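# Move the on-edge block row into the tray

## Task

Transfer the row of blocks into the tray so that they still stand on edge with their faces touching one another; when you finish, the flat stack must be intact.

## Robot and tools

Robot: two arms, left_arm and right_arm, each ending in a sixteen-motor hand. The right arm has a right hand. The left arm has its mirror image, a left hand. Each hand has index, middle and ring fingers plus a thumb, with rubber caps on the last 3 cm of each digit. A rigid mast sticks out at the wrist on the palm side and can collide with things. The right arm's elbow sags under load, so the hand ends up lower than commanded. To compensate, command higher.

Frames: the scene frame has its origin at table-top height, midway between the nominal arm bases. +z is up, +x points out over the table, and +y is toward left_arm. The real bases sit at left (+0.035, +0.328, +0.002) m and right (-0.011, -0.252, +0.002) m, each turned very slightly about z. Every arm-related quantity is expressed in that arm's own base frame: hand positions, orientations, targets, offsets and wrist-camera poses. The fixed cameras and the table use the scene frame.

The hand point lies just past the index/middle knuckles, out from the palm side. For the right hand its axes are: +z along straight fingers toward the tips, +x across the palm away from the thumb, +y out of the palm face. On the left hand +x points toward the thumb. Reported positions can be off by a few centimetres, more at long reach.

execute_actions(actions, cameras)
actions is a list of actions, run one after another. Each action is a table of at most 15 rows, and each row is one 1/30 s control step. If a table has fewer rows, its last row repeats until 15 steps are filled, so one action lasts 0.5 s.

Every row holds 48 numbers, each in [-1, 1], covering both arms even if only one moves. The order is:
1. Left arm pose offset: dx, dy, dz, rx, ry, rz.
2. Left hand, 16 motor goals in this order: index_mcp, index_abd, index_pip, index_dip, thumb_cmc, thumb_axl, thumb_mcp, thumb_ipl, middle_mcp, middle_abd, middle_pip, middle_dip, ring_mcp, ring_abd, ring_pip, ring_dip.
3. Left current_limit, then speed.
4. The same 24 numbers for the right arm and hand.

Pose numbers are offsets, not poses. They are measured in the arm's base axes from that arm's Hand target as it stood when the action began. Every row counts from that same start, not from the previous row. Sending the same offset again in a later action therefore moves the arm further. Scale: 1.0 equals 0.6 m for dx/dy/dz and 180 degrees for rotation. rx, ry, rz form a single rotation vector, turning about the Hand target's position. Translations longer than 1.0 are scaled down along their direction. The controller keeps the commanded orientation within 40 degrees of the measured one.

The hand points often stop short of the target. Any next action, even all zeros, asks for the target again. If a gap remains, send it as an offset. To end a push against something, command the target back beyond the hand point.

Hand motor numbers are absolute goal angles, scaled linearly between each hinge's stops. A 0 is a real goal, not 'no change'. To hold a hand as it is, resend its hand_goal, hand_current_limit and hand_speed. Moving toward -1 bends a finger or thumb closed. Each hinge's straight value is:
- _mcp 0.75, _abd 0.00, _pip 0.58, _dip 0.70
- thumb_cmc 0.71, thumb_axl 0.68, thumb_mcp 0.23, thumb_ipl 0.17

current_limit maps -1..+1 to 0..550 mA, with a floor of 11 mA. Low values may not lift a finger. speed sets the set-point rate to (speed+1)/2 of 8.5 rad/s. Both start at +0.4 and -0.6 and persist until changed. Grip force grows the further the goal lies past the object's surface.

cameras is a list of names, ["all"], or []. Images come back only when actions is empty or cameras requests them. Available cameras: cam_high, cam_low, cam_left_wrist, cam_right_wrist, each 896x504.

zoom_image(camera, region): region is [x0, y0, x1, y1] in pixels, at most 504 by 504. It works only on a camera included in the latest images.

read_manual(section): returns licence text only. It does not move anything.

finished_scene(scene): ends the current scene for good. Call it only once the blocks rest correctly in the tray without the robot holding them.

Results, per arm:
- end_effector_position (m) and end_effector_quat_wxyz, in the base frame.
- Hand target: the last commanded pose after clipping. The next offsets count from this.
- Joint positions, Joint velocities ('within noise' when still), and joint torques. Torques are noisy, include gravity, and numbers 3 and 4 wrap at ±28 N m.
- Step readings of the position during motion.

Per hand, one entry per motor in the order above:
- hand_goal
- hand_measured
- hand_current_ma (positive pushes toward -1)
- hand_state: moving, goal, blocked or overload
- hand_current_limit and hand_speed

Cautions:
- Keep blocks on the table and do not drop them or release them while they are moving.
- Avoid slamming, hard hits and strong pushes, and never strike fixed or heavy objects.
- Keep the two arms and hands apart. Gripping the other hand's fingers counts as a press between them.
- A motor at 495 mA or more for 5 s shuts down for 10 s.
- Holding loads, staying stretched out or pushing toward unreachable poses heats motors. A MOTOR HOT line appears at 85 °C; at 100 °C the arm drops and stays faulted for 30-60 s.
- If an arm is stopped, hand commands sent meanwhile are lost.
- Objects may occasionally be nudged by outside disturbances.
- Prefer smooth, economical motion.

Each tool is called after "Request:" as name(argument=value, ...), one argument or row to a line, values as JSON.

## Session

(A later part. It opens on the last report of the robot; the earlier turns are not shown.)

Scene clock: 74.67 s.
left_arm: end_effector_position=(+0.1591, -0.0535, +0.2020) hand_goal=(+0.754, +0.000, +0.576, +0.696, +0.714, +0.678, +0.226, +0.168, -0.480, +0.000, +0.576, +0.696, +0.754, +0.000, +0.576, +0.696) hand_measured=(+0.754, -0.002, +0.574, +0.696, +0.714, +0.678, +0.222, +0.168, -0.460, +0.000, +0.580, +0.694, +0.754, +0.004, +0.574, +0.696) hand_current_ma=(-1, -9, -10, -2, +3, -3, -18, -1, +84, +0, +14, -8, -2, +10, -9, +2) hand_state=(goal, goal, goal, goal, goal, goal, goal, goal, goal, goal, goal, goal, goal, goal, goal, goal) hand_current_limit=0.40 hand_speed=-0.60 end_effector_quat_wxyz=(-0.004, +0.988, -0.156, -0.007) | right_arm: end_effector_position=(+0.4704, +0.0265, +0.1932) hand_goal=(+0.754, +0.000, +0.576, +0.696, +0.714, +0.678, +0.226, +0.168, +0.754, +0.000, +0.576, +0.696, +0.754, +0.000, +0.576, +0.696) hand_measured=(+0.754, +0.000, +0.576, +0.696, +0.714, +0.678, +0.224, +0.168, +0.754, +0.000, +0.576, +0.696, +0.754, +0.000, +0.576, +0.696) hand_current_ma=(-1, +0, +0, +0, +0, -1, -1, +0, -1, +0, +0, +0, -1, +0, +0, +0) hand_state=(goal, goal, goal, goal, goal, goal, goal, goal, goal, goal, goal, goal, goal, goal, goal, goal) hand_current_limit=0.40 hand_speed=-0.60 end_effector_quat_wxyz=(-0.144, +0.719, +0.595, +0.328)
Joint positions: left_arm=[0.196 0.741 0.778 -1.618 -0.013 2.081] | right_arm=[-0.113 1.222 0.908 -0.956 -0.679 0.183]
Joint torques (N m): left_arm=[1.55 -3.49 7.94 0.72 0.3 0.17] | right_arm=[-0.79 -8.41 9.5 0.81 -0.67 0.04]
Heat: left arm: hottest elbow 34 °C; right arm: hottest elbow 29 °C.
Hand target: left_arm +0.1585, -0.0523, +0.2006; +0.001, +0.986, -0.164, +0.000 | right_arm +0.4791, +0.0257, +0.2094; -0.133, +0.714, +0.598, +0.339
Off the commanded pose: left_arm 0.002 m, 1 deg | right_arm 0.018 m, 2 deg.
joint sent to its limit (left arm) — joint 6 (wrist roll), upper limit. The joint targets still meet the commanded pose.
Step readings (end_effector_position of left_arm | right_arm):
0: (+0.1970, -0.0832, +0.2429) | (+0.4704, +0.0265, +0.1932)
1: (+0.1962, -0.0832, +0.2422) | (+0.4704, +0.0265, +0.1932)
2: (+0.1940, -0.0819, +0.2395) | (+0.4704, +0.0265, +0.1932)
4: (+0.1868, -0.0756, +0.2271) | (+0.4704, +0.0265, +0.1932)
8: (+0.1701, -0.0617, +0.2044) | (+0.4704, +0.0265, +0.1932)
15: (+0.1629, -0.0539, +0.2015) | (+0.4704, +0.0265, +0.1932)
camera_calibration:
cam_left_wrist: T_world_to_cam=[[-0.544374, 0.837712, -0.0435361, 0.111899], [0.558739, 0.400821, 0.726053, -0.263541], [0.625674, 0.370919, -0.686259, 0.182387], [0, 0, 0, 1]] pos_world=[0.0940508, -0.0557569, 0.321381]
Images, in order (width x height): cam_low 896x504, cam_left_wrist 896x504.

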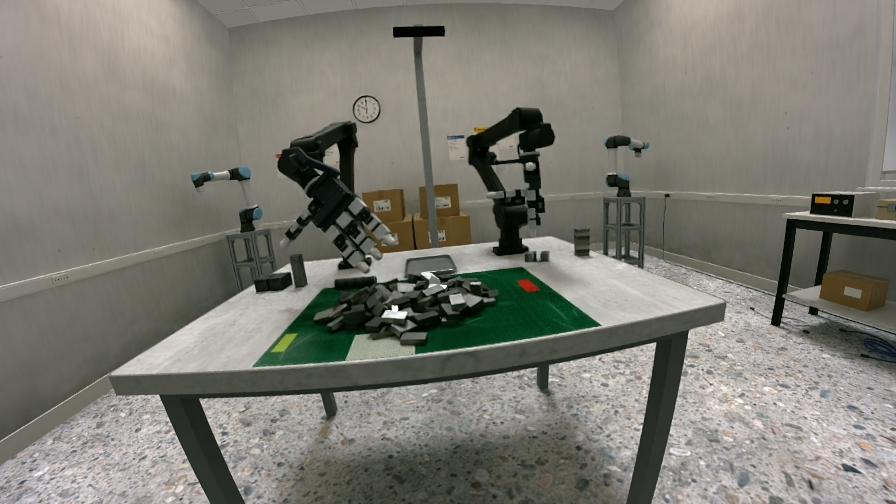

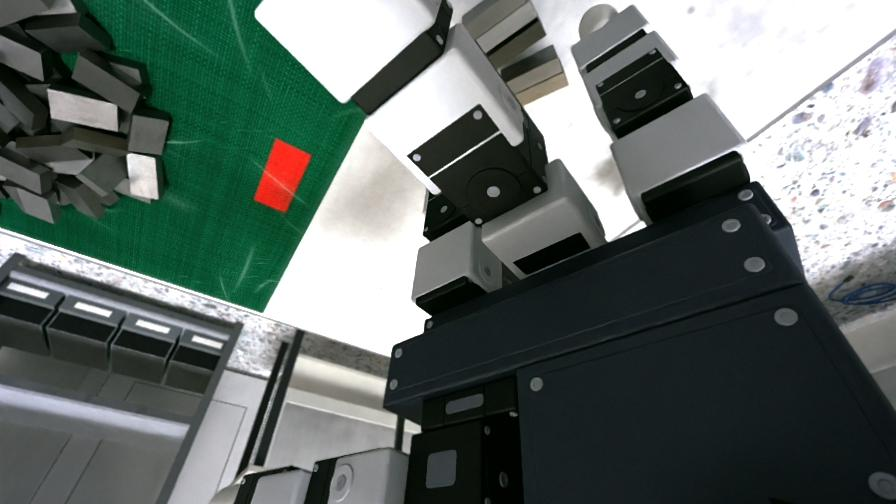

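Request:
execute_actions(
  actions=[
    [[0.001,0.0007,-0.09,0,0,-0.0064,0.754,0.0,0.576,0.696,0.714,0.678,0.226,0.168,-0.48,0,0.576,0.696,0.754,0.0,0.576,0.696,0.4,-0.6,0,0,0,0,0,0,0.754,0,0.576,0.696,0.714,0.678,0.226,0.168,0.754,0,0.576,0.696,0.754,0,0.576,0.696,0.4,-0.6]],
  ],
  cameras=["cam_left_wrist","cam_low"],
)

Request:
zoom_image(
  camera="cam_left_wrist",
  region=[440, 0, 640, 200],
)

Request:
zoom_image(
  camera="cam_low",
  region=[500, 200, 600, 270],
)

Scene clock: 76.47 s.
left_arm: end_effector_position=(+0.1592, -0.0521, +0.1497) hand_goal=(+0.754, +0.000, +0.576, +0.696, +0.714, +0.678, +0.226, +0.168, -0.480, +0.000, +0.576, +0.696, +0.754, +0.000, +0.576, +0.696) hand_measured=(+0.754, -0.002, +0.574, +0.696, +0.714, +0.678, +0.222, +0.168, -0.462, +0.000, +0.580, +0.694, +0.754, +0.004, +0.574, +0.696) hand_current_ma=(-1, -8, -10, -2, +3, -3, -18, -1, +79, +0, +14, -8, -2, +10, -9, +2) hand_state=(goal, goal, goal, goal, goal, goal, goal, goal, goal, goal, goal, goal, goal, goal, goal, goal) hand_current_limit=0.40 hand_speed=-0.60 end_effector_quat_wxyz=(-0.011, +0.988, -0.157, -0.002) | right_arm: end_effector_position=(+0.4704, +0.0265, +0.1932) hand_goal=(+0.754, +0.000, +0.576, +0.696, +0.714, +0.678, +0.226, +0.168, +0.754, +0.000, +0.576, +0.696, +0.754, +0.000, +0.576, +0.696) hand_measured=(+0.754, +0.000, +0.576, +0.696, +0.714, +0.678, +0.224, +0.168, +0.754, +0.000, +0.576, +0.696, +0.754, +0.000, +0.576, +0.696) hand_current_ma=(-1, +0, +0, +0, +0, -1, -1, +0, -1, +0, +0, +0, -1, +0, +0, +0) hand_state=(goal, goal, goal, goal, goal, goal, goal, goal, goal, goal, goal, goal, goal, goal, goal, goal) hand_current_limit=0.40 hand_speed=-0.60 end_effector_quat_wxyz=(-0.144, +0.719, +0.595, +0.328)
Joint positions: left_arm=[0.196 0.735 0.641 -1.472 -0.021 2.082] | right_arm=[-0.113 1.222 0.908 -0.956 -0.679 0.183]
Joint torques (N m): left_arm=[0.85 -2.26 8.02 0.8 0.28 0.15] | right_arm=[-0.85 -8.41 9.51 0.81 -0.68 0.05]
Heat: left arm: hottest elbow 34 °C; right arm: hottest elbow 29 °C.
Hand target: left_arm +0.1590, -0.0519, +0.1466; +0.001, +0.985, -0.174, +0.000 | right_arm +0.4791, +0.0257, +0.2094; -0.133, +0.714, +0.598, +0.339
Off the commanded pose: left_arm 0.003 m, 2 deg | right_arm 0.018 m, 2 deg.
joint sent to its limit (left arm) — joint 6 (wrist roll), upper limit. The joint targets still meet the commanded pose.
Step readings (end_effector_position of left_arm | right_arm):
0: (+0.1591, -0.0535, +0.2020) | (+0.4704, +0.0265, +0.1932)
1: (+0.1591, -0.0535, +0.2013) | (+0.4704, +0.0265, +0.1932)
2: (+0.1601, -0.0533, +0.1985) | (+0.4704, +0.0265, +0.1932)
4: (+0.1607, -0.0523, +0.1841) | (+0.4704, +0.0265, +0.1932)
8: (+0.1537, -0.0531, +0.1565) | (+0.4704, +0.0265, +0.1932)
15: (+0.1580, -0.0523, +0.1498) | (+0.4704, +0.0265, +0.1932)
camera_calibration:
cam_left_wrist: T_world_to_cam=[[-0.542818, 0.838822, -0.0415612, 0.107844], [0.549714, 0.392273, 0.737521, -0.226815], [0.634952, 0.377493, -0.674044, 0.142933], [0, 0, 0, 1]] pos_world=[0.092468, -0.055445, 0.268106]
Images, in order (width x height): cam_low 896x504, cam_left_wrist 896x504.

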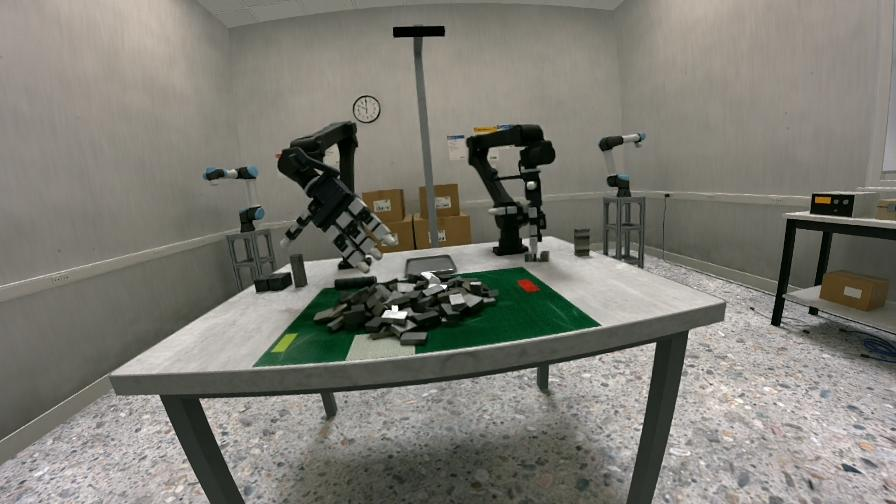

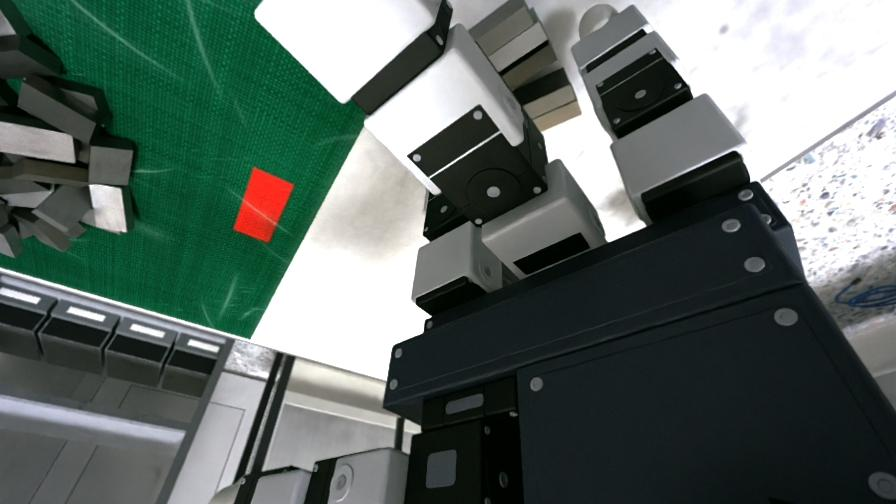

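Scaled by 2.520.

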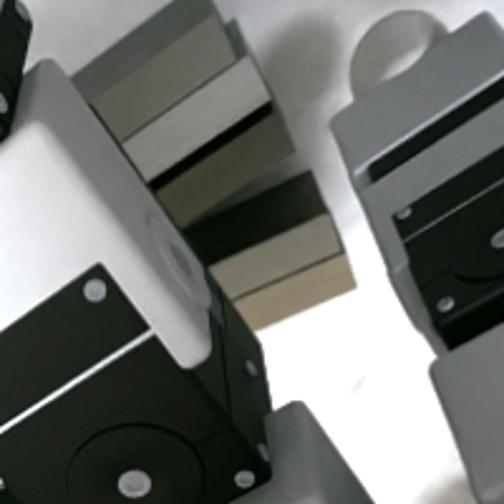

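Scaled by 5.040.

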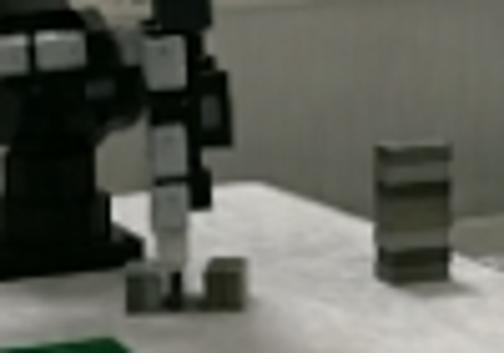

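Request:
execute_actions(
  actions=[
    [[0,0,-0.046,0,0,0,0.754,0.0,0.576,0.696,0.714,0.678,0.226,0.168,-0.48,0,0.576,0.696,0.754,0.0,0.576,0.696,0.4,-0.6,0,0,0,0,0,0,0.754,0,0.576,0.696,0.714,0.678,0.226,0.168,0.754,0,0.576,0.696,0.754,0,0.576,0.696,0.4,-0.6]],
    [[0,0,0,0,0,0,0.754,-0.12,0.576,0.696,0.714,0.678,0.226,0.168,-0.48,0,0.576,0.696,0.754,0.12,0.576,0.696,0.2,-0.95,0,0,0,0,0,0,0.754,0,0.576,0.696,0.714,0.678,0.226,0.168,0.754,0,0.576,0.696,0.754,0,0.576,0.696,0.4,-0.6]],
    [[0,0,0,0,0,0,0.754,-0.18,0.576,0.696,0.714,0.678,0.226,0.168,-0.48,0,0.576,0.696,0.754,0.18,0.576,0.696,0.2,-0.95,0,0,0,0,0,0,0.754,0,0.576,0.696,0.714,0.678,0.226,0.168,0.754,0,0.576,0.696,0.754,0,0.576,0.696,0.4,-0.6]],
  ],
  cameras=["cam_left_wrist","cam_low"],
)

Request:
zoom_image(
  camera="cam_left_wrist",
  region=[440, 0, 640, 200],
)

Request:
zoom_image(
  camera="cam_low",
  region=[500, 200, 600, 270],
)

Scene clock: 78.50 s.
left_arm: end_effector_position=(+0.1603, -0.0520, +0.1222) hand_goal=(+0.754, -0.180, +0.576, +0.696, +0.714, +0.678, +0.226, +0.168, -0.480, +0.000, +0.576, +0.696, +0.754, +0.180, +0.576, +0.696) hand_measured=(+0.754, -0.138, +0.574, +0.696, +0.714, +0.678, +0.222, +0.168, -0.462, +0.000, +0.580, +0.694, +0.754, +0.152, +0.574, +0.696) hand_current_ma=(-1, +159, -10, -2, +3, -3, -18, -1, +79, +0, +14, -8, -2, -104, -9, +2) hand_state=(goal, blocked, goal, goal, goal, goal, goal, goal, goal, goal, goal, goal, goal, blocked, goal, goal) hand_current_limit=0.20 hand_speed=-0.95 end_effector_quat_wxyz=(-0.011, +0.988, -0.157, +0.000) | right_arm: end_effector_position=(+0.4704, +0.0265, +0.1932) hand_goal=(+0.754, +0.000, +0.576, +0.696, +0.714, +0.678, +0.226, +0.168, +0.754, +0.000, +0.576, +0.696, +0.754, +0.000, +0.576, +0.696) hand_measured=(+0.754, +0.000, +0.576, +0.696, +0.714, +0.678, +0.224, +0.168, +0.754, +0.000, +0.576, +0.696, +0.754, +0.000, +0.576, +0.696) hand_current_ma=(-1, +0, +0, +0, +0, -1, -1, +0, -1, +0, +0, +0, -1, +0, +0, +0) hand_state=(goal, goal, goal, goal, goal, goal, goal, goal, goal, goal, goal, goal, goal, goal, goal, goal) hand_current_limit=0.40 hand_speed=-0.60 end_effector_quat_wxyz=(-0.144, +0.719, +0.595, +0.328)
Joint positions: left_arm=[0.196 0.751 0.574 -1.388 -0.02 2.082] | right_arm=[-0.113 1.222 0.908 -0.956 -0.679 0.183]
Joint torques (N m): left_arm=[0.62 -2.2 7.94 0.72 0.24 0.15] | right_arm=[-0.91 -8.47 9.52 0.79 -0.67 0.05]
Heat: left arm: hottest elbow 34 °C; right arm: hottest elbow 29 °C.
Hand target: left_arm +0.1589, -0.0519, +0.1189; +0.001, +0.985, -0.174, +0.000 | right_arm +0.4791, +0.0257, +0.2094; -0.133, +0.714, +0.598, +0.339
Off the commanded pose: left_arm 0.004 m, 2 deg | right_arm 0.018 m, 2 deg.
joint sent to its limit (left arm) — joint 6 (wrist roll), upper limit. The joint targets still meet the commanded pose.
Step readings (end_effector_position of left_arm | right_arm):
0: (+0.1592, -0.0521, +0.1497) | (+0.4704, +0.0265, +0.1932)
1: (+0.1592, -0.0521, +0.1494) | (+0.4704, +0.0265, +0.1932)
2: (+0.1599, -0.0519, +0.1480) | (+0.4704, +0.0265, +0.1932)
4: (+0.1609, -0.0517, +0.1410) | (+0.4704, +0.0265, +0.1932)
8: (+0.1570, -0.0525, +0.1265) | (+0.4704, +0.0265, +0.1932)
15: (+0.1591, -0.0521, +0.1222) | (+0.4704, +0.0265, +0.1932)
16: (+0.1594, -0.0520, +0.1221) | (+0.4704, +0.0265, +0.1932)
17: (+0.1595, -0.0520, +0.1221) | (+0.4704, +0.0265, +0.1932)
19: (+0.1596, -0.0520, +0.1221) | (+0.4704, +0.0265, +0.1932)
23: (+0.1597, -0.0520, +0.1221) | (+0.4704, +0.0265, +0.1932)
30: (+0.1597, -0.0520, +0.1221) | (+0.4704, +0.0265, +0.1932)
31: (+0.1597, -0.0520, +0.1221) | (+0.4704, +0.0265, +0.1932)
32: (+0.1597, -0.0520, +0.1221) | (+0.4704, +0.0265, +0.1932)
34: (+0.1597, -0.0520, +0.1221) | (+0.4704, +0.0265, +0.1932)
38: (+0.1601, -0.0520, +0.1221) | (+0.4704, +0.0265, +0.1932)
45: (+0.1603, -0.0520, +0.1222) | (+0.4704, +0.0265, +0.1932)
camera_calibration:
cam_left_wrist: T_world_to_cam=[[-0.542657, 0.838828, -0.0434972, 0.107555], [0.547912, 0.392757, 0.738603, -0.207061], [0.636645, 0.376975, -0.672736, 0.123218], [0, 0, 0, 1]] pos_world=[0.093371, -0.0553459, 0.240507]
Images, in order (width x height): cam_low 896x504, cam_left_wrist 896x504.

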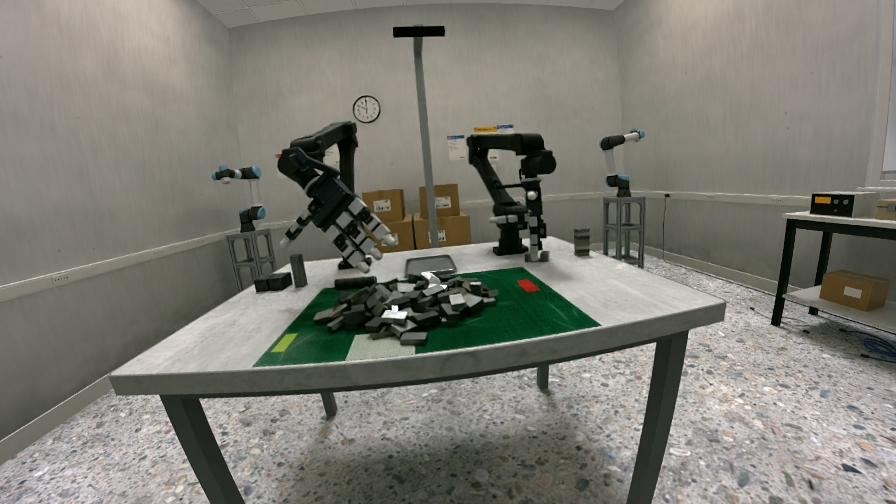

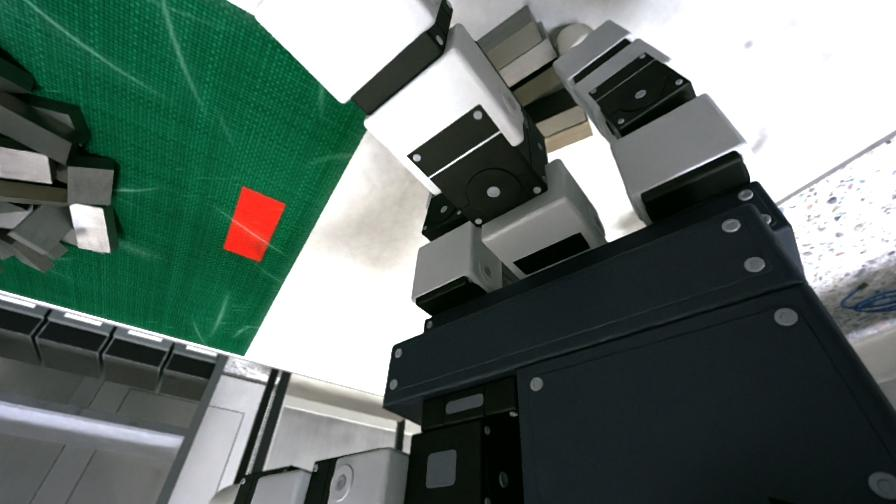

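Scaled by 2.520.

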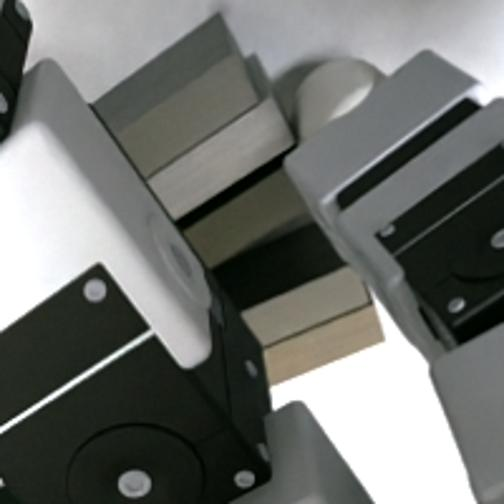

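Scaled by 5.040.

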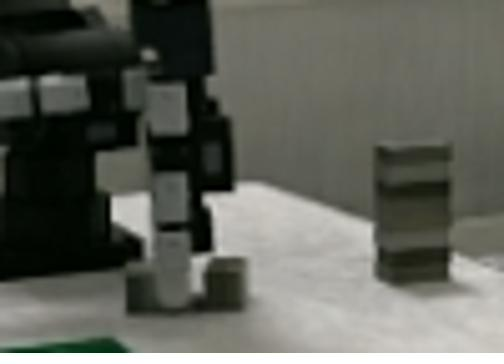

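Request:
execute_actions(
  actions=[
    [[-0.0051,-0.0132,0,0,0,0,0.754,-0.2,0.576,0.696,0.714,0.678,0.226,0.168,-0.48,0,0.576,0.696,0.754,0.21,0.576,0.696,0.4,-0.95,0,0,0,0,0,0,0.754,0,0.576,0.696,0.714,0.678,0.226,0.168,0.754,0,0.576,0.696,0.754,0,0.576,0.696,0.4,-0.6]],
    [[-0.0051,-0.0132,0,0,0,0,0.754,-0.2,0.576,0.696,0.714,0.678,0.226,0.168,-0.48,0,0.576,0.696,0.754,0.21,0.576,0.696,0.4,-0.95,0,0,0,0,0,0,0.754,0,0.576,0.696,0.714,0.678,0.226,0.168,0.754,0,0.576,0.696,0.754,0,0.576,0.696,0.4,-0.6]],
  ],
  cameras=["cam_left_wrist","cam_low"],
)

Request:
zoom_image(
  camera="cam_left_wrist",
  region=[440, 0, 640, 200],
)

Request:
zoom_image(
  camera="cam_low",
  region=[500, 200, 600, 270],
)

Scene clock: 80.13 s.
left_arm: end_effector_position=(+0.1549, -0.0623, +0.1210) hand_goal=(+0.754, -0.200, +0.576, +0.696, +0.714, +0.678, +0.226, +0.168, -0.480, +0.000, +0.576, +0.696, +0.754, +0.210, +0.576, +0.696) hand_measured=(+0.768, -0.150, +0.584, +0.700, +0.714, +0.678, +0.222, +0.168, -0.462, +0.000, +0.580, +0.694, +0.766, +0.146, +0.582, +0.700) hand_current_ma=(+63, +188, +32, +12, +3, -3, -18, -1, +79, +0, +14, -8, +47, -245, +27, +12) hand_state=(goal, blocked, goal, goal, goal, goal, goal, goal, goal, goal, goal, goal, goal, blocked, goal, goal) hand_current_limit=0.40 hand_speed=-0.95 end_effector_quat_wxyz=(-0.007, +0.985, -0.175, -0.001) | right_arm: end_effector_position=(+0.4704, +0.0265, +0.1932) hand_goal=(+0.754, +0.000, +0.576, +0.696, +0.714, +0.678, +0.226, +0.168, +0.754, +0.000, +0.576, +0.696, +0.754, +0.000, +0.576, +0.696) hand_measured=(+0.754, +0.000, +0.576, +0.696, +0.714, +0.678, +0.224, +0.168, +0.754, +0.000, +0.576, +0.696, +0.754, +0.000, +0.576, +0.696) hand_current_ma=(-1, +0, +0, +0, +0, -1, -1, +0, -1, +0, +0, +0, -1, +0, +0, +0) hand_state=(goal, goal, goal, goal, goal, goal, goal, goal, goal, goal, goal, goal, goal, goal, goal, goal) hand_current_limit=0.40 hand_speed=-0.60 end_effector_quat_wxyz=(-0.144, +0.719, +0.595, +0.328)
Joint positions: left_arm=[0.143 0.74 0.566 -1.393 -0.014 2.066] | right_arm=[-0.113 1.222 0.908 -0.956 -0.679 0.183]
Joint torques (N m): left_arm=[0.09 -3.31 7.47 0.49 0.95 -0.09] | right_arm=[-0.85 -8.41 9.5 0.79 -0.67 0.04]
Heat: left arm: hottest elbow 34 °C; right arm: hottest elbow 29 °C.
Hand target: left_arm +0.1528, -0.0678, +0.1189; +0.001, +0.985, -0.174, +0.000 | right_arm +0.4791, +0.0257, +0.2094; -0.133, +0.714, +0.598, +0.339
Off the commanded pose: left_arm 0.006 m, 1 deg | right_arm 0.018 m, 2 deg.
Step readings (end_effector_position of left_arm | right_arm):
0: (+0.1603, -0.0520, +0.1222) | (+0.4704, +0.0265, +0.1932)
1: (+0.1603, -0.0521, +0.1222) | (+0.4704, +0.0265, +0.1932)
2: (+0.1604, -0.0526, +0.1224) | (+0.4704, +0.0265, +0.1932)
4: (+0.1600, -0.0535, +0.1223) | (+0.4704, +0.0265, +0.1932)
8: (+0.1596, -0.0545, +0.1222) | (+0.4704, +0.0265, +0.1932)
15: (+0.1595, -0.0547, +0.1222) | (+0.4704, +0.0265, +0.1932)
16: (+0.1595, -0.0547, +0.1222) | (+0.4704, +0.0265, +0.1932)
17: (+0.1592, -0.0551, +0.1222) | (+0.4704, +0.0265, +0.1932)
19: (+0.1578, -0.0570, +0.1221) | (+0.4704, +0.0265, +0.1932)
23: (+0.1549, -0.0612, +0.1214) | (+0.4704, +0.0265, +0.1932)
30: (+0.1548, -0.0622, +0.1210) | (+0.4704, +0.0265, +0.1932)
camera_calibration:
cam_left_wrist: T_world_to_cam=[[-0.511353, 0.858007, -0.0483952, 0.110091], [0.563614, 0.377348, 0.734811, -0.202143], [0.648735, 0.348472, -0.676543, 0.126572], [0, 0, 0, 1]] pos_world=[0.0881143, -0.0622873, 0.239497]
Images, in order (width x height): cam_low 896x504, cam_left_wrist 896x504.

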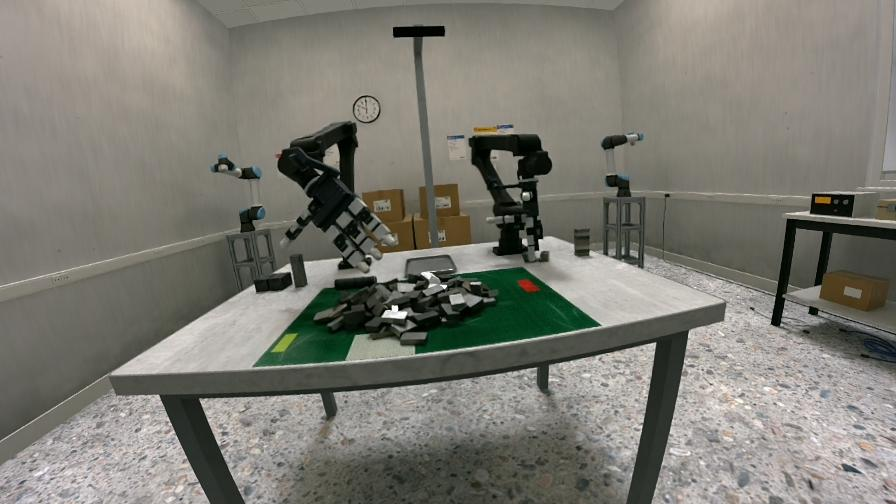

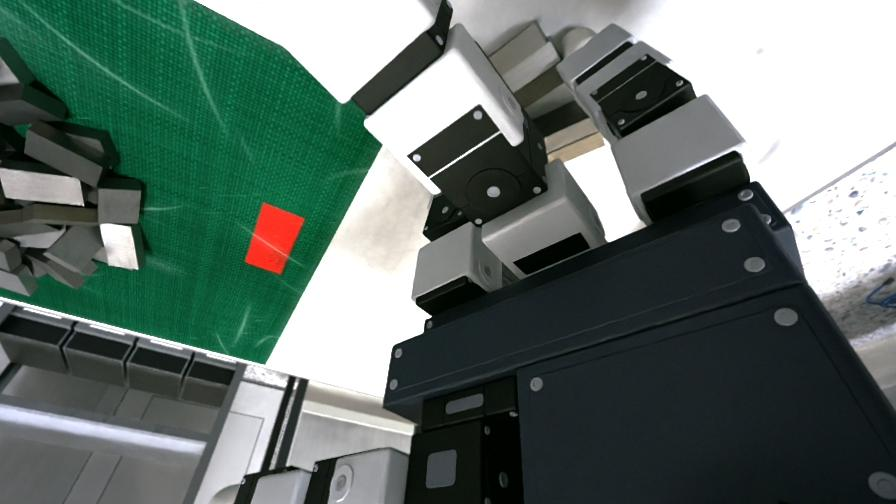

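Scaled by 2.520.

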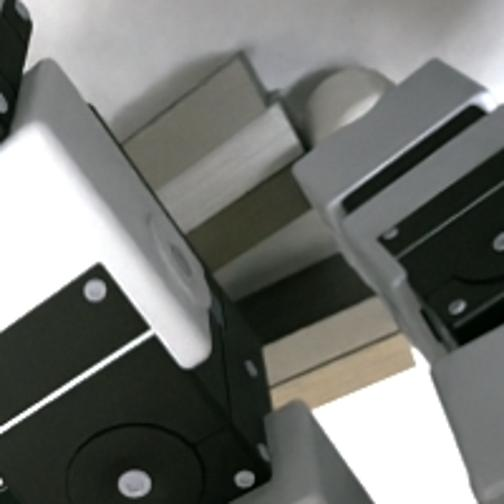

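Scaled by 5.040.

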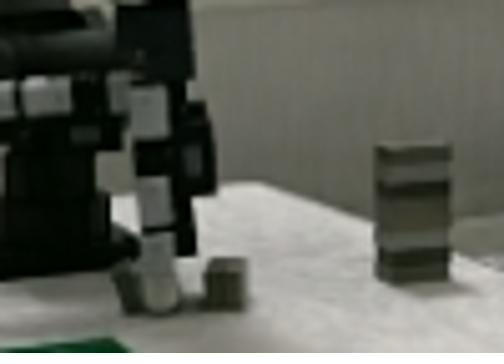

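Request:
execute_actions(
  actions=[
    [[-0.0051,-0.0132,0.002,0,0,0,0.754,-0.2,0.576,0.696,0.714,0.678,0.226,0.168,-0.48,0,0.576,0.696,0.754,0.21,0.576,0.696,0.4,-0.95,0,0,0,0,0,0,0.754,0,0.576,0.696,0.714,0.678,0.226,0.168,0.754,0,0.576,0.696,0.754,0,0.576,0.696,0.4,-0.6]],
  ],
  cameras=["cam_left_wrist","cam_low","cam_high"],
)

Request:
zoom_image(
  camera="cam_left_wrist",
  region=[440, 0, 640, 200],
)

Request:
zoom_image(
  camera="cam_high",
  region=[545, 60, 645, 130],
)

Scene clock: 81.20 s.
left_arm: end_effector_position=(+0.1542, -0.0699, +0.1212) hand_goal=(+0.754, -0.200, +0.576, +0.696, +0.714, +0.678, +0.226, +0.168, -0.480, +0.000, +0.576, +0.696, +0.754, +0.210, +0.576, +0.696) hand_measured=(+0.774, -0.150, +0.588, +0.702, +0.714, +0.678, +0.222, +0.168, -0.462, +0.000, +0.580, +0.694, +0.774, +0.146, +0.590, +0.704) hand_current_ma=(+89, +188, +45, +19, +3, -3, -18, -1, +79, +0, +14, -8, +90, -245, +52, +29) hand_state=(blocked, blocked, goal, goal, goal, goal, goal, goal, goal, goal, goal, goal, blocked, blocked, goal, goal) hand_current_limit=0.40 hand_speed=-0.95 end_effector_quat_wxyz=(-0.009, +0.985, -0.175, +0.003) | right_arm: end_effector_position=(+0.4704, +0.0265, +0.1932) hand_goal=(+0.754, +0.000, +0.576, +0.696, +0.714, +0.678, +0.226, +0.168, +0.754, +0.000, +0.576, +0.696, +0.754, +0.000, +0.576, +0.696) hand_measured=(+0.754, +0.000, +0.576, +0.696, +0.714, +0.678, +0.224, +0.168, +0.754, +0.000, +0.576, +0.696, +0.754, +0.000, +0.576, +0.696) hand_current_ma=(-1, +0, +0, +0, +0, -1, -1, +0, -1, +0, +0, +0, -1, +0, +0, +0) hand_state=(goal, goal, goal, goal, goal, goal, goal, goal, goal, goal, goal, goal, goal, goal, goal, goal) hand_current_limit=0.40 hand_speed=-0.60 end_effector_quat_wxyz=(-0.144, +0.719, +0.595, +0.328)
Joint positions: left_arm=[0.096 0.725 0.561 -1.395 -0.015 2.018] | right_arm=[-0.113 1.222 0.908 -0.956 -0.679 0.183]
Joint torques (N m): left_arm=[-0.26 -3.08 7.62 -0.05 0.98 -0.12] | right_arm=[-0.91 -8.41 9.52 0.81 -0.67 0.04]
Heat: left arm: hottest elbow 34 °C; right arm: hottest elbow 29 °C.
Hand target: left_arm +0.1498, -0.0757, +0.1201; +0.001, +0.985, -0.174, +0.000 | right_arm +0.4791, +0.0257, +0.2094; -0.133, +0.714, +0.598, +0.339
Off the commanded pose: left_arm 0.007 m, 1 deg | right_arm 0.018 m, 2 deg.
Step readings (end_effector_position of left_arm | right_arm):
0: (+0.1550, -0.0623, +0.1210) | (+0.4704, +0.0265, +0.1932)
1: (+0.1550, -0.0624, +0.1211) | (+0.4704, +0.0265, +0.1932)
2: (+0.1550, -0.0627, +0.1211) | (+0.4704, +0.0265, +0.1932)
4: (+0.1543, -0.0647, +0.1211) | (+0.4704, +0.0265, +0.1932)
8: (+0.1532, -0.0686, +0.1212) | (+0.4704, +0.0265, +0.1932)
15: (+0.1538, -0.0698, +0.1213) | (+0.4704, +0.0265, +0.1932)
camera_calibration:
cam_left_wrist: T_world_to_cam=[[-0.511591, 0.857702, -0.0512062, 0.116745], [0.557063, 0.376464, 0.74024, -0.198754], [0.654183, 0.350175, -0.67039, 0.128437], [0, 0, 0, 1]] pos_world=[0.0864235, -0.0702844, 0.239207]
Images, in order (width x height): cam_high 896x504, cam_low 896x504, cam_left_wrist 896x504.

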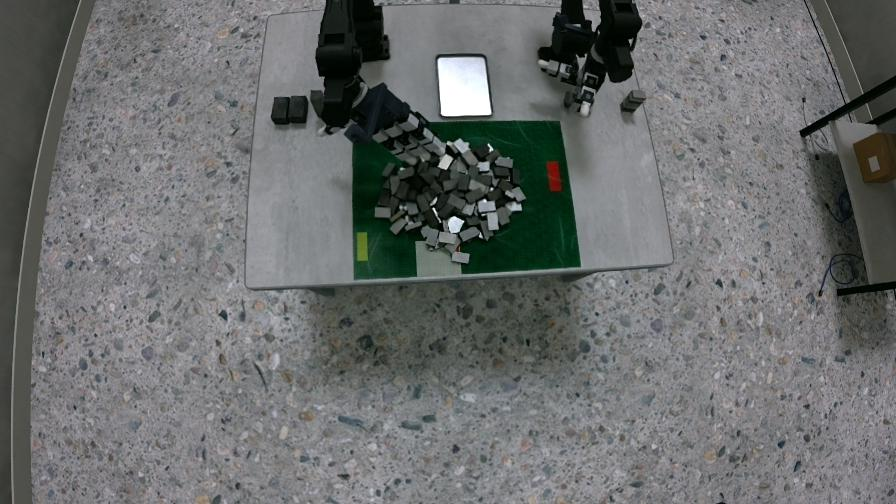

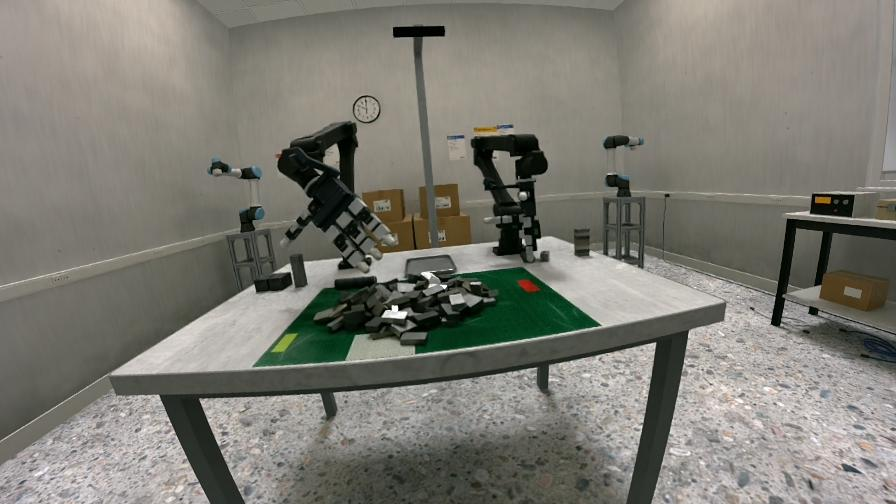

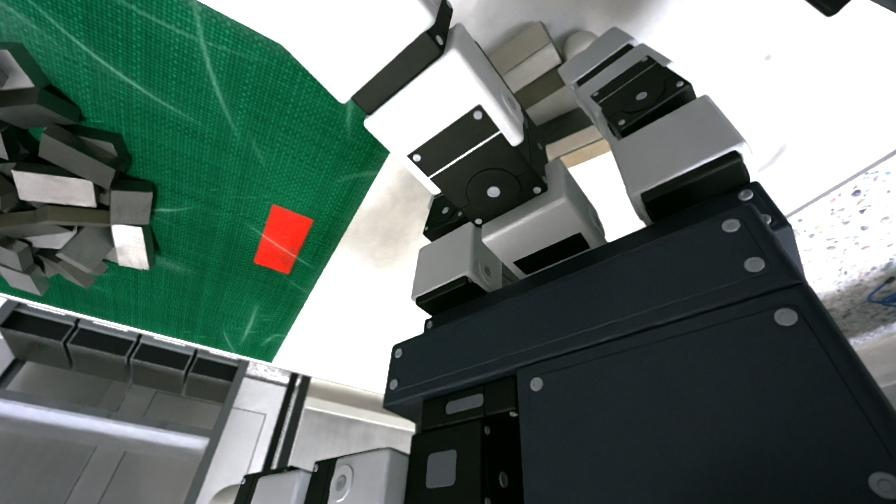

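Scaled by 2.520.

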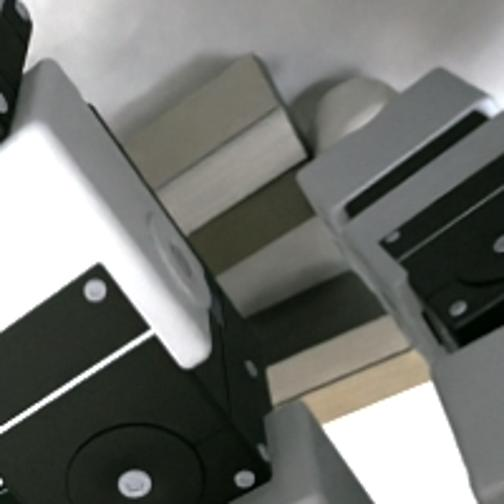

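Scaled by 5.040.

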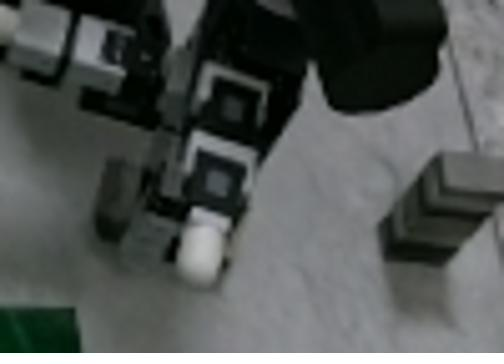

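Request:
execute_actions(
  actions=[
    [[0.003,0.006,0,0,0,0,0.754,-0.06,0.576,0.696,0.714,0.678,0.226,0.168,-0.48,0,0.576,0.696,0.754,0.06,0.576,0.696,0.4,-0.93,0,0,0,0,0,0,0.754,0,0.576,0.696,0.714,0.678,0.226,0.168,0.754,0,0.576,0.696,0.754,0,0.576,0.696,0.4,-0.6]],
    [[0,0,0,0,0,0,0.754,0.05,0.576,0.696,0.714,0.678,0.226,0.168,-0.48,0,0.576,0.696,0.754,-0.05,0.576,0.696,0.4,-0.85,0,0,0,0,0,0,0.754,0,0.576,0.696,0.714,0.678,0.226,0.168,0.754,0,0.576,0.696,0.754,0,0.576,0.696,0.4,-0.6]],
    [[0,0,0.05,0,0,0,0.754,0.05,0.576,0.696,0.714,0.678,0.226,0.168,-0.48,0,0.576,0.696,0.754,-0.05,0.576,0.696,0.4,-0.6,0,0,0,0,0,0,0.754,0,0.576,0.696,0.714,0.678,0.226,0.168,0.754,0,0.576,0.696,0.754,0,0.576,0.696,0.4,-0.6]],
    [[0,0,0.1,0,0,0,0.754,0.05,0.576,0.696,0.714,0.678,0.226,0.168,-0.48,0,0.576,0.696,0.754,-0.05,0.576,0.696,0.4,-0.6,0,0,0,0,0,0,0.754,0,0.576,0.696,0.714,0.678,0.226,0.168,0.754,0,0.576,0.696,0.754,0,0.576,0.696,0.4,-0.6]],
  ],
  cameras=["cam_left_wrist","cam_low","cam_high"],
)

Request:
zoom_image(
  camera="cam_left_wrist",
  region=[440, 0, 640, 200],
)

Request:
zoom_image(
  camera="cam_high",
  region=[545, 60, 645, 130],
)

Scene clock: 83.90 s.
left_arm: end_effector_position=(+0.1439, -0.0742, +0.1935) hand_goal=(+0.754, +0.050, +0.576, +0.696, +0.714, +0.678, +0.226, +0.168, -0.480, +0.000, +0.576, +0.696, +0.754, -0.050, +0.576, +0.696) hand_measured=(+0.754, +0.048, +0.578, +0.698, +0.714, +0.678, +0.222, +0.168, -0.462, +0.000, +0.580, +0.694, +0.754, -0.046, +0.578, +0.700) hand_current_ma=(+2, -4, +8, +10, +3, -3, -18, -1, +79, +0, +14, -8, +2, +11, +7, +11) hand_state=(goal, goal, goal, goal, goal, goal, goal, goal, goal, goal, goal, goal, goal, goal, goal, goal) hand_current_limit=0.40 hand_speed=-0.60 end_effector_quat_wxyz=(+0.006, +0.984, -0.175, -0.017) | right_arm: end_effector_position=(+0.4704, +0.0265, +0.1932) hand_goal=(+0.754, +0.000, +0.576, +0.696, +0.714, +0.678, +0.226, +0.168, +0.754, +0.000, +0.576, +0.696, +0.754, +0.000, +0.576, +0.696) hand_measured=(+0.754, +0.000, +0.576, +0.696, +0.714, +0.678, +0.224, +0.168, +0.754, +0.000, +0.576, +0.696, +0.754, +0.000, +0.576, +0.696) hand_current_ma=(-1, +0, +0, +0, +0, -1, -1, +0, -1, +0, +0, +0, -1, +0, +0, +0) hand_state=(goal, goal, goal, goal, goal, goal, goal, goal, goal, goal, goal, goal, goal, goal, goal, goal) hand_current_limit=0.40 hand_speed=-0.60 end_effector_quat_wxyz=(-0.144, +0.719, +0.595, +0.328)
Joint positions: left_arm=[0.095 0.712 0.74 -1.634 0.003 2.018] | right_arm=[-0.113 1.222 0.908 -0.956 -0.679 0.183]
Joint torques (N m): left_arm=[1.38 -2.2 11.64 -0.14 0.18 0.07] | right_arm=[-0.85 -8.41 9.5 0.79 -0.67 0.04]
Heat: left arm: hottest elbow 34 °C; right arm: hottest elbow 29 °C.
Hand target: left_arm +0.1516, -0.0721, +0.2101; +0.001, +0.985, -0.174, +0.000 | right_arm +0.4791, +0.0257, +0.2094; -0.133, +0.714, +0.598, +0.339
Off the commanded pose: left_arm 0.018 m, 2 deg | right_arm 0.018 m, 2 deg.
Step readings (end_effector_position of left_arm | right_arm):
0: (+0.1543, -0.0699, +0.1212) | (+0.4704, +0.0265, +0.1932)
1: (+0.1543, -0.0699, +0.1212) | (+0.4704, +0.0265, +0.1932)
2: (+0.1543, -0.0699, +0.1212) | (+0.4704, +0.0265, +0.1932)
4: (+0.1543, -0.0699, +0.1212) | (+0.4704, +0.0265, +0.1932)
8: (+0.1544, -0.0711, +0.1218) | (+0.4704, +0.0265, +0.1932)
15: (+0.1545, -0.0725, +0.1225) | (+0.4704, +0.0265, +0.1932)
16: (+0.1545, -0.0725, +0.1225) | (+0.4704, +0.0265, +0.1932)
17: (+0.1545, -0.0725, +0.1225) | (+0.4704, +0.0265, +0.1932)
19: (+0.1545, -0.0725, +0.1225) | (+0.4704, +0.0265, +0.1932)
23: (+0.1545, -0.0725, +0.1225) | (+0.4704, +0.0265, +0.1932)
30: (+0.1545, -0.0725, +0.1225) | (+0.4704, +0.0265, +0.1932)
31: (+0.1544, -0.0725, +0.1225) | (+0.4704, +0.0265, +0.1932)
32: (+0.1531, -0.0727, +0.1226) | (+0.4704, +0.0265, +0.1932)
34: (+0.1473, -0.0733, +0.1231) | (+0.4704, +0.0265, +0.1932)
38: (+0.1395, -0.0740, +0.1254) | (+0.4704, +0.0265, +0.1932)
45: (+0.1409, -0.0739, +0.1321) | (+0.4704, +0.0265, +0.1932)
46: (+0.1408, -0.0739, +0.1328) | (+0.4704, +0.0265, +0.1932)
47: (+0.1394, -0.0741, +0.1354) | (+0.4704, +0.0265, +0.1932)
49: (+0.1379, -0.0745, +0.1480) | (+0.4704, +0.0265, +0.1932)
53: (+0.1451, -0.0741, +0.1785) | (+0.4704, +0.0265, +0.1932)
60: (+0.1452, -0.0741, +0.1934) | (+0.4704, +0.0265, +0.1932)
camera_calibration:
cam_left_wrist: T_world_to_cam=[[-0.513351, 0.85688, -0.0472039, 0.118195], [0.589815, 0.39224, 0.70588, -0.24177], [0.623369, 0.334523, -0.706757, 0.195399], [0, 0, 0, 1]] pos_world=[0.0814689, -0.0718122, 0.31434]
Images, in order (width x height): cam_high 896x504, cam_low 896x504, cam_left_wrist 896x504.

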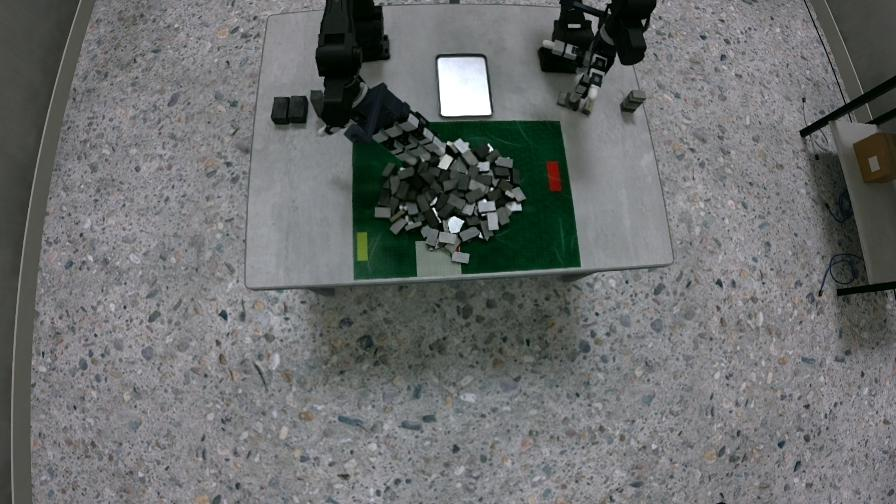

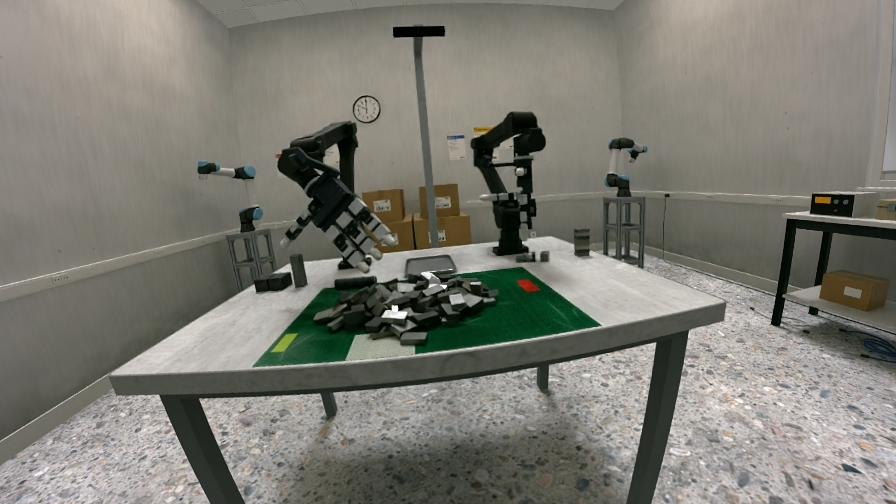

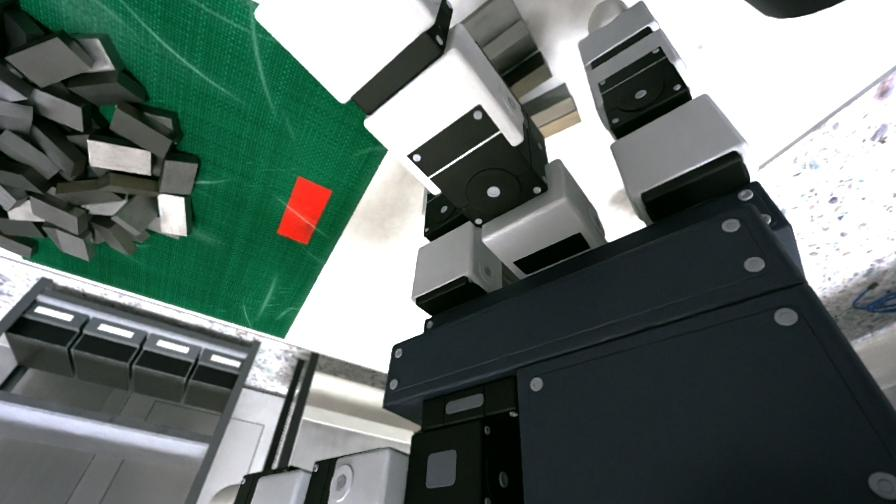

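Scaled by 2.520.

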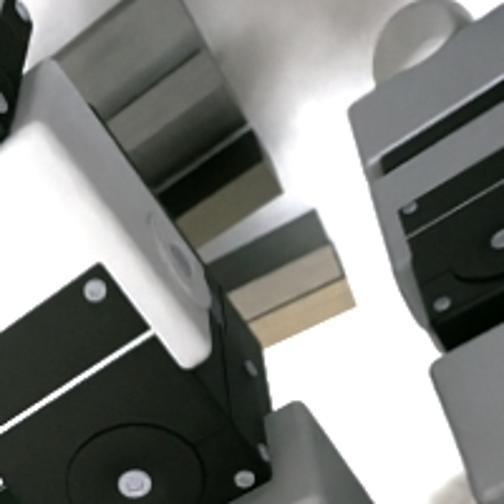

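Scaled by 5.040.

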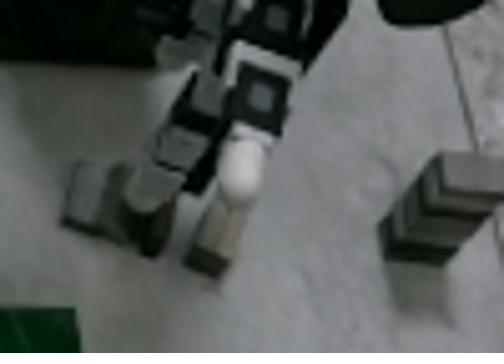

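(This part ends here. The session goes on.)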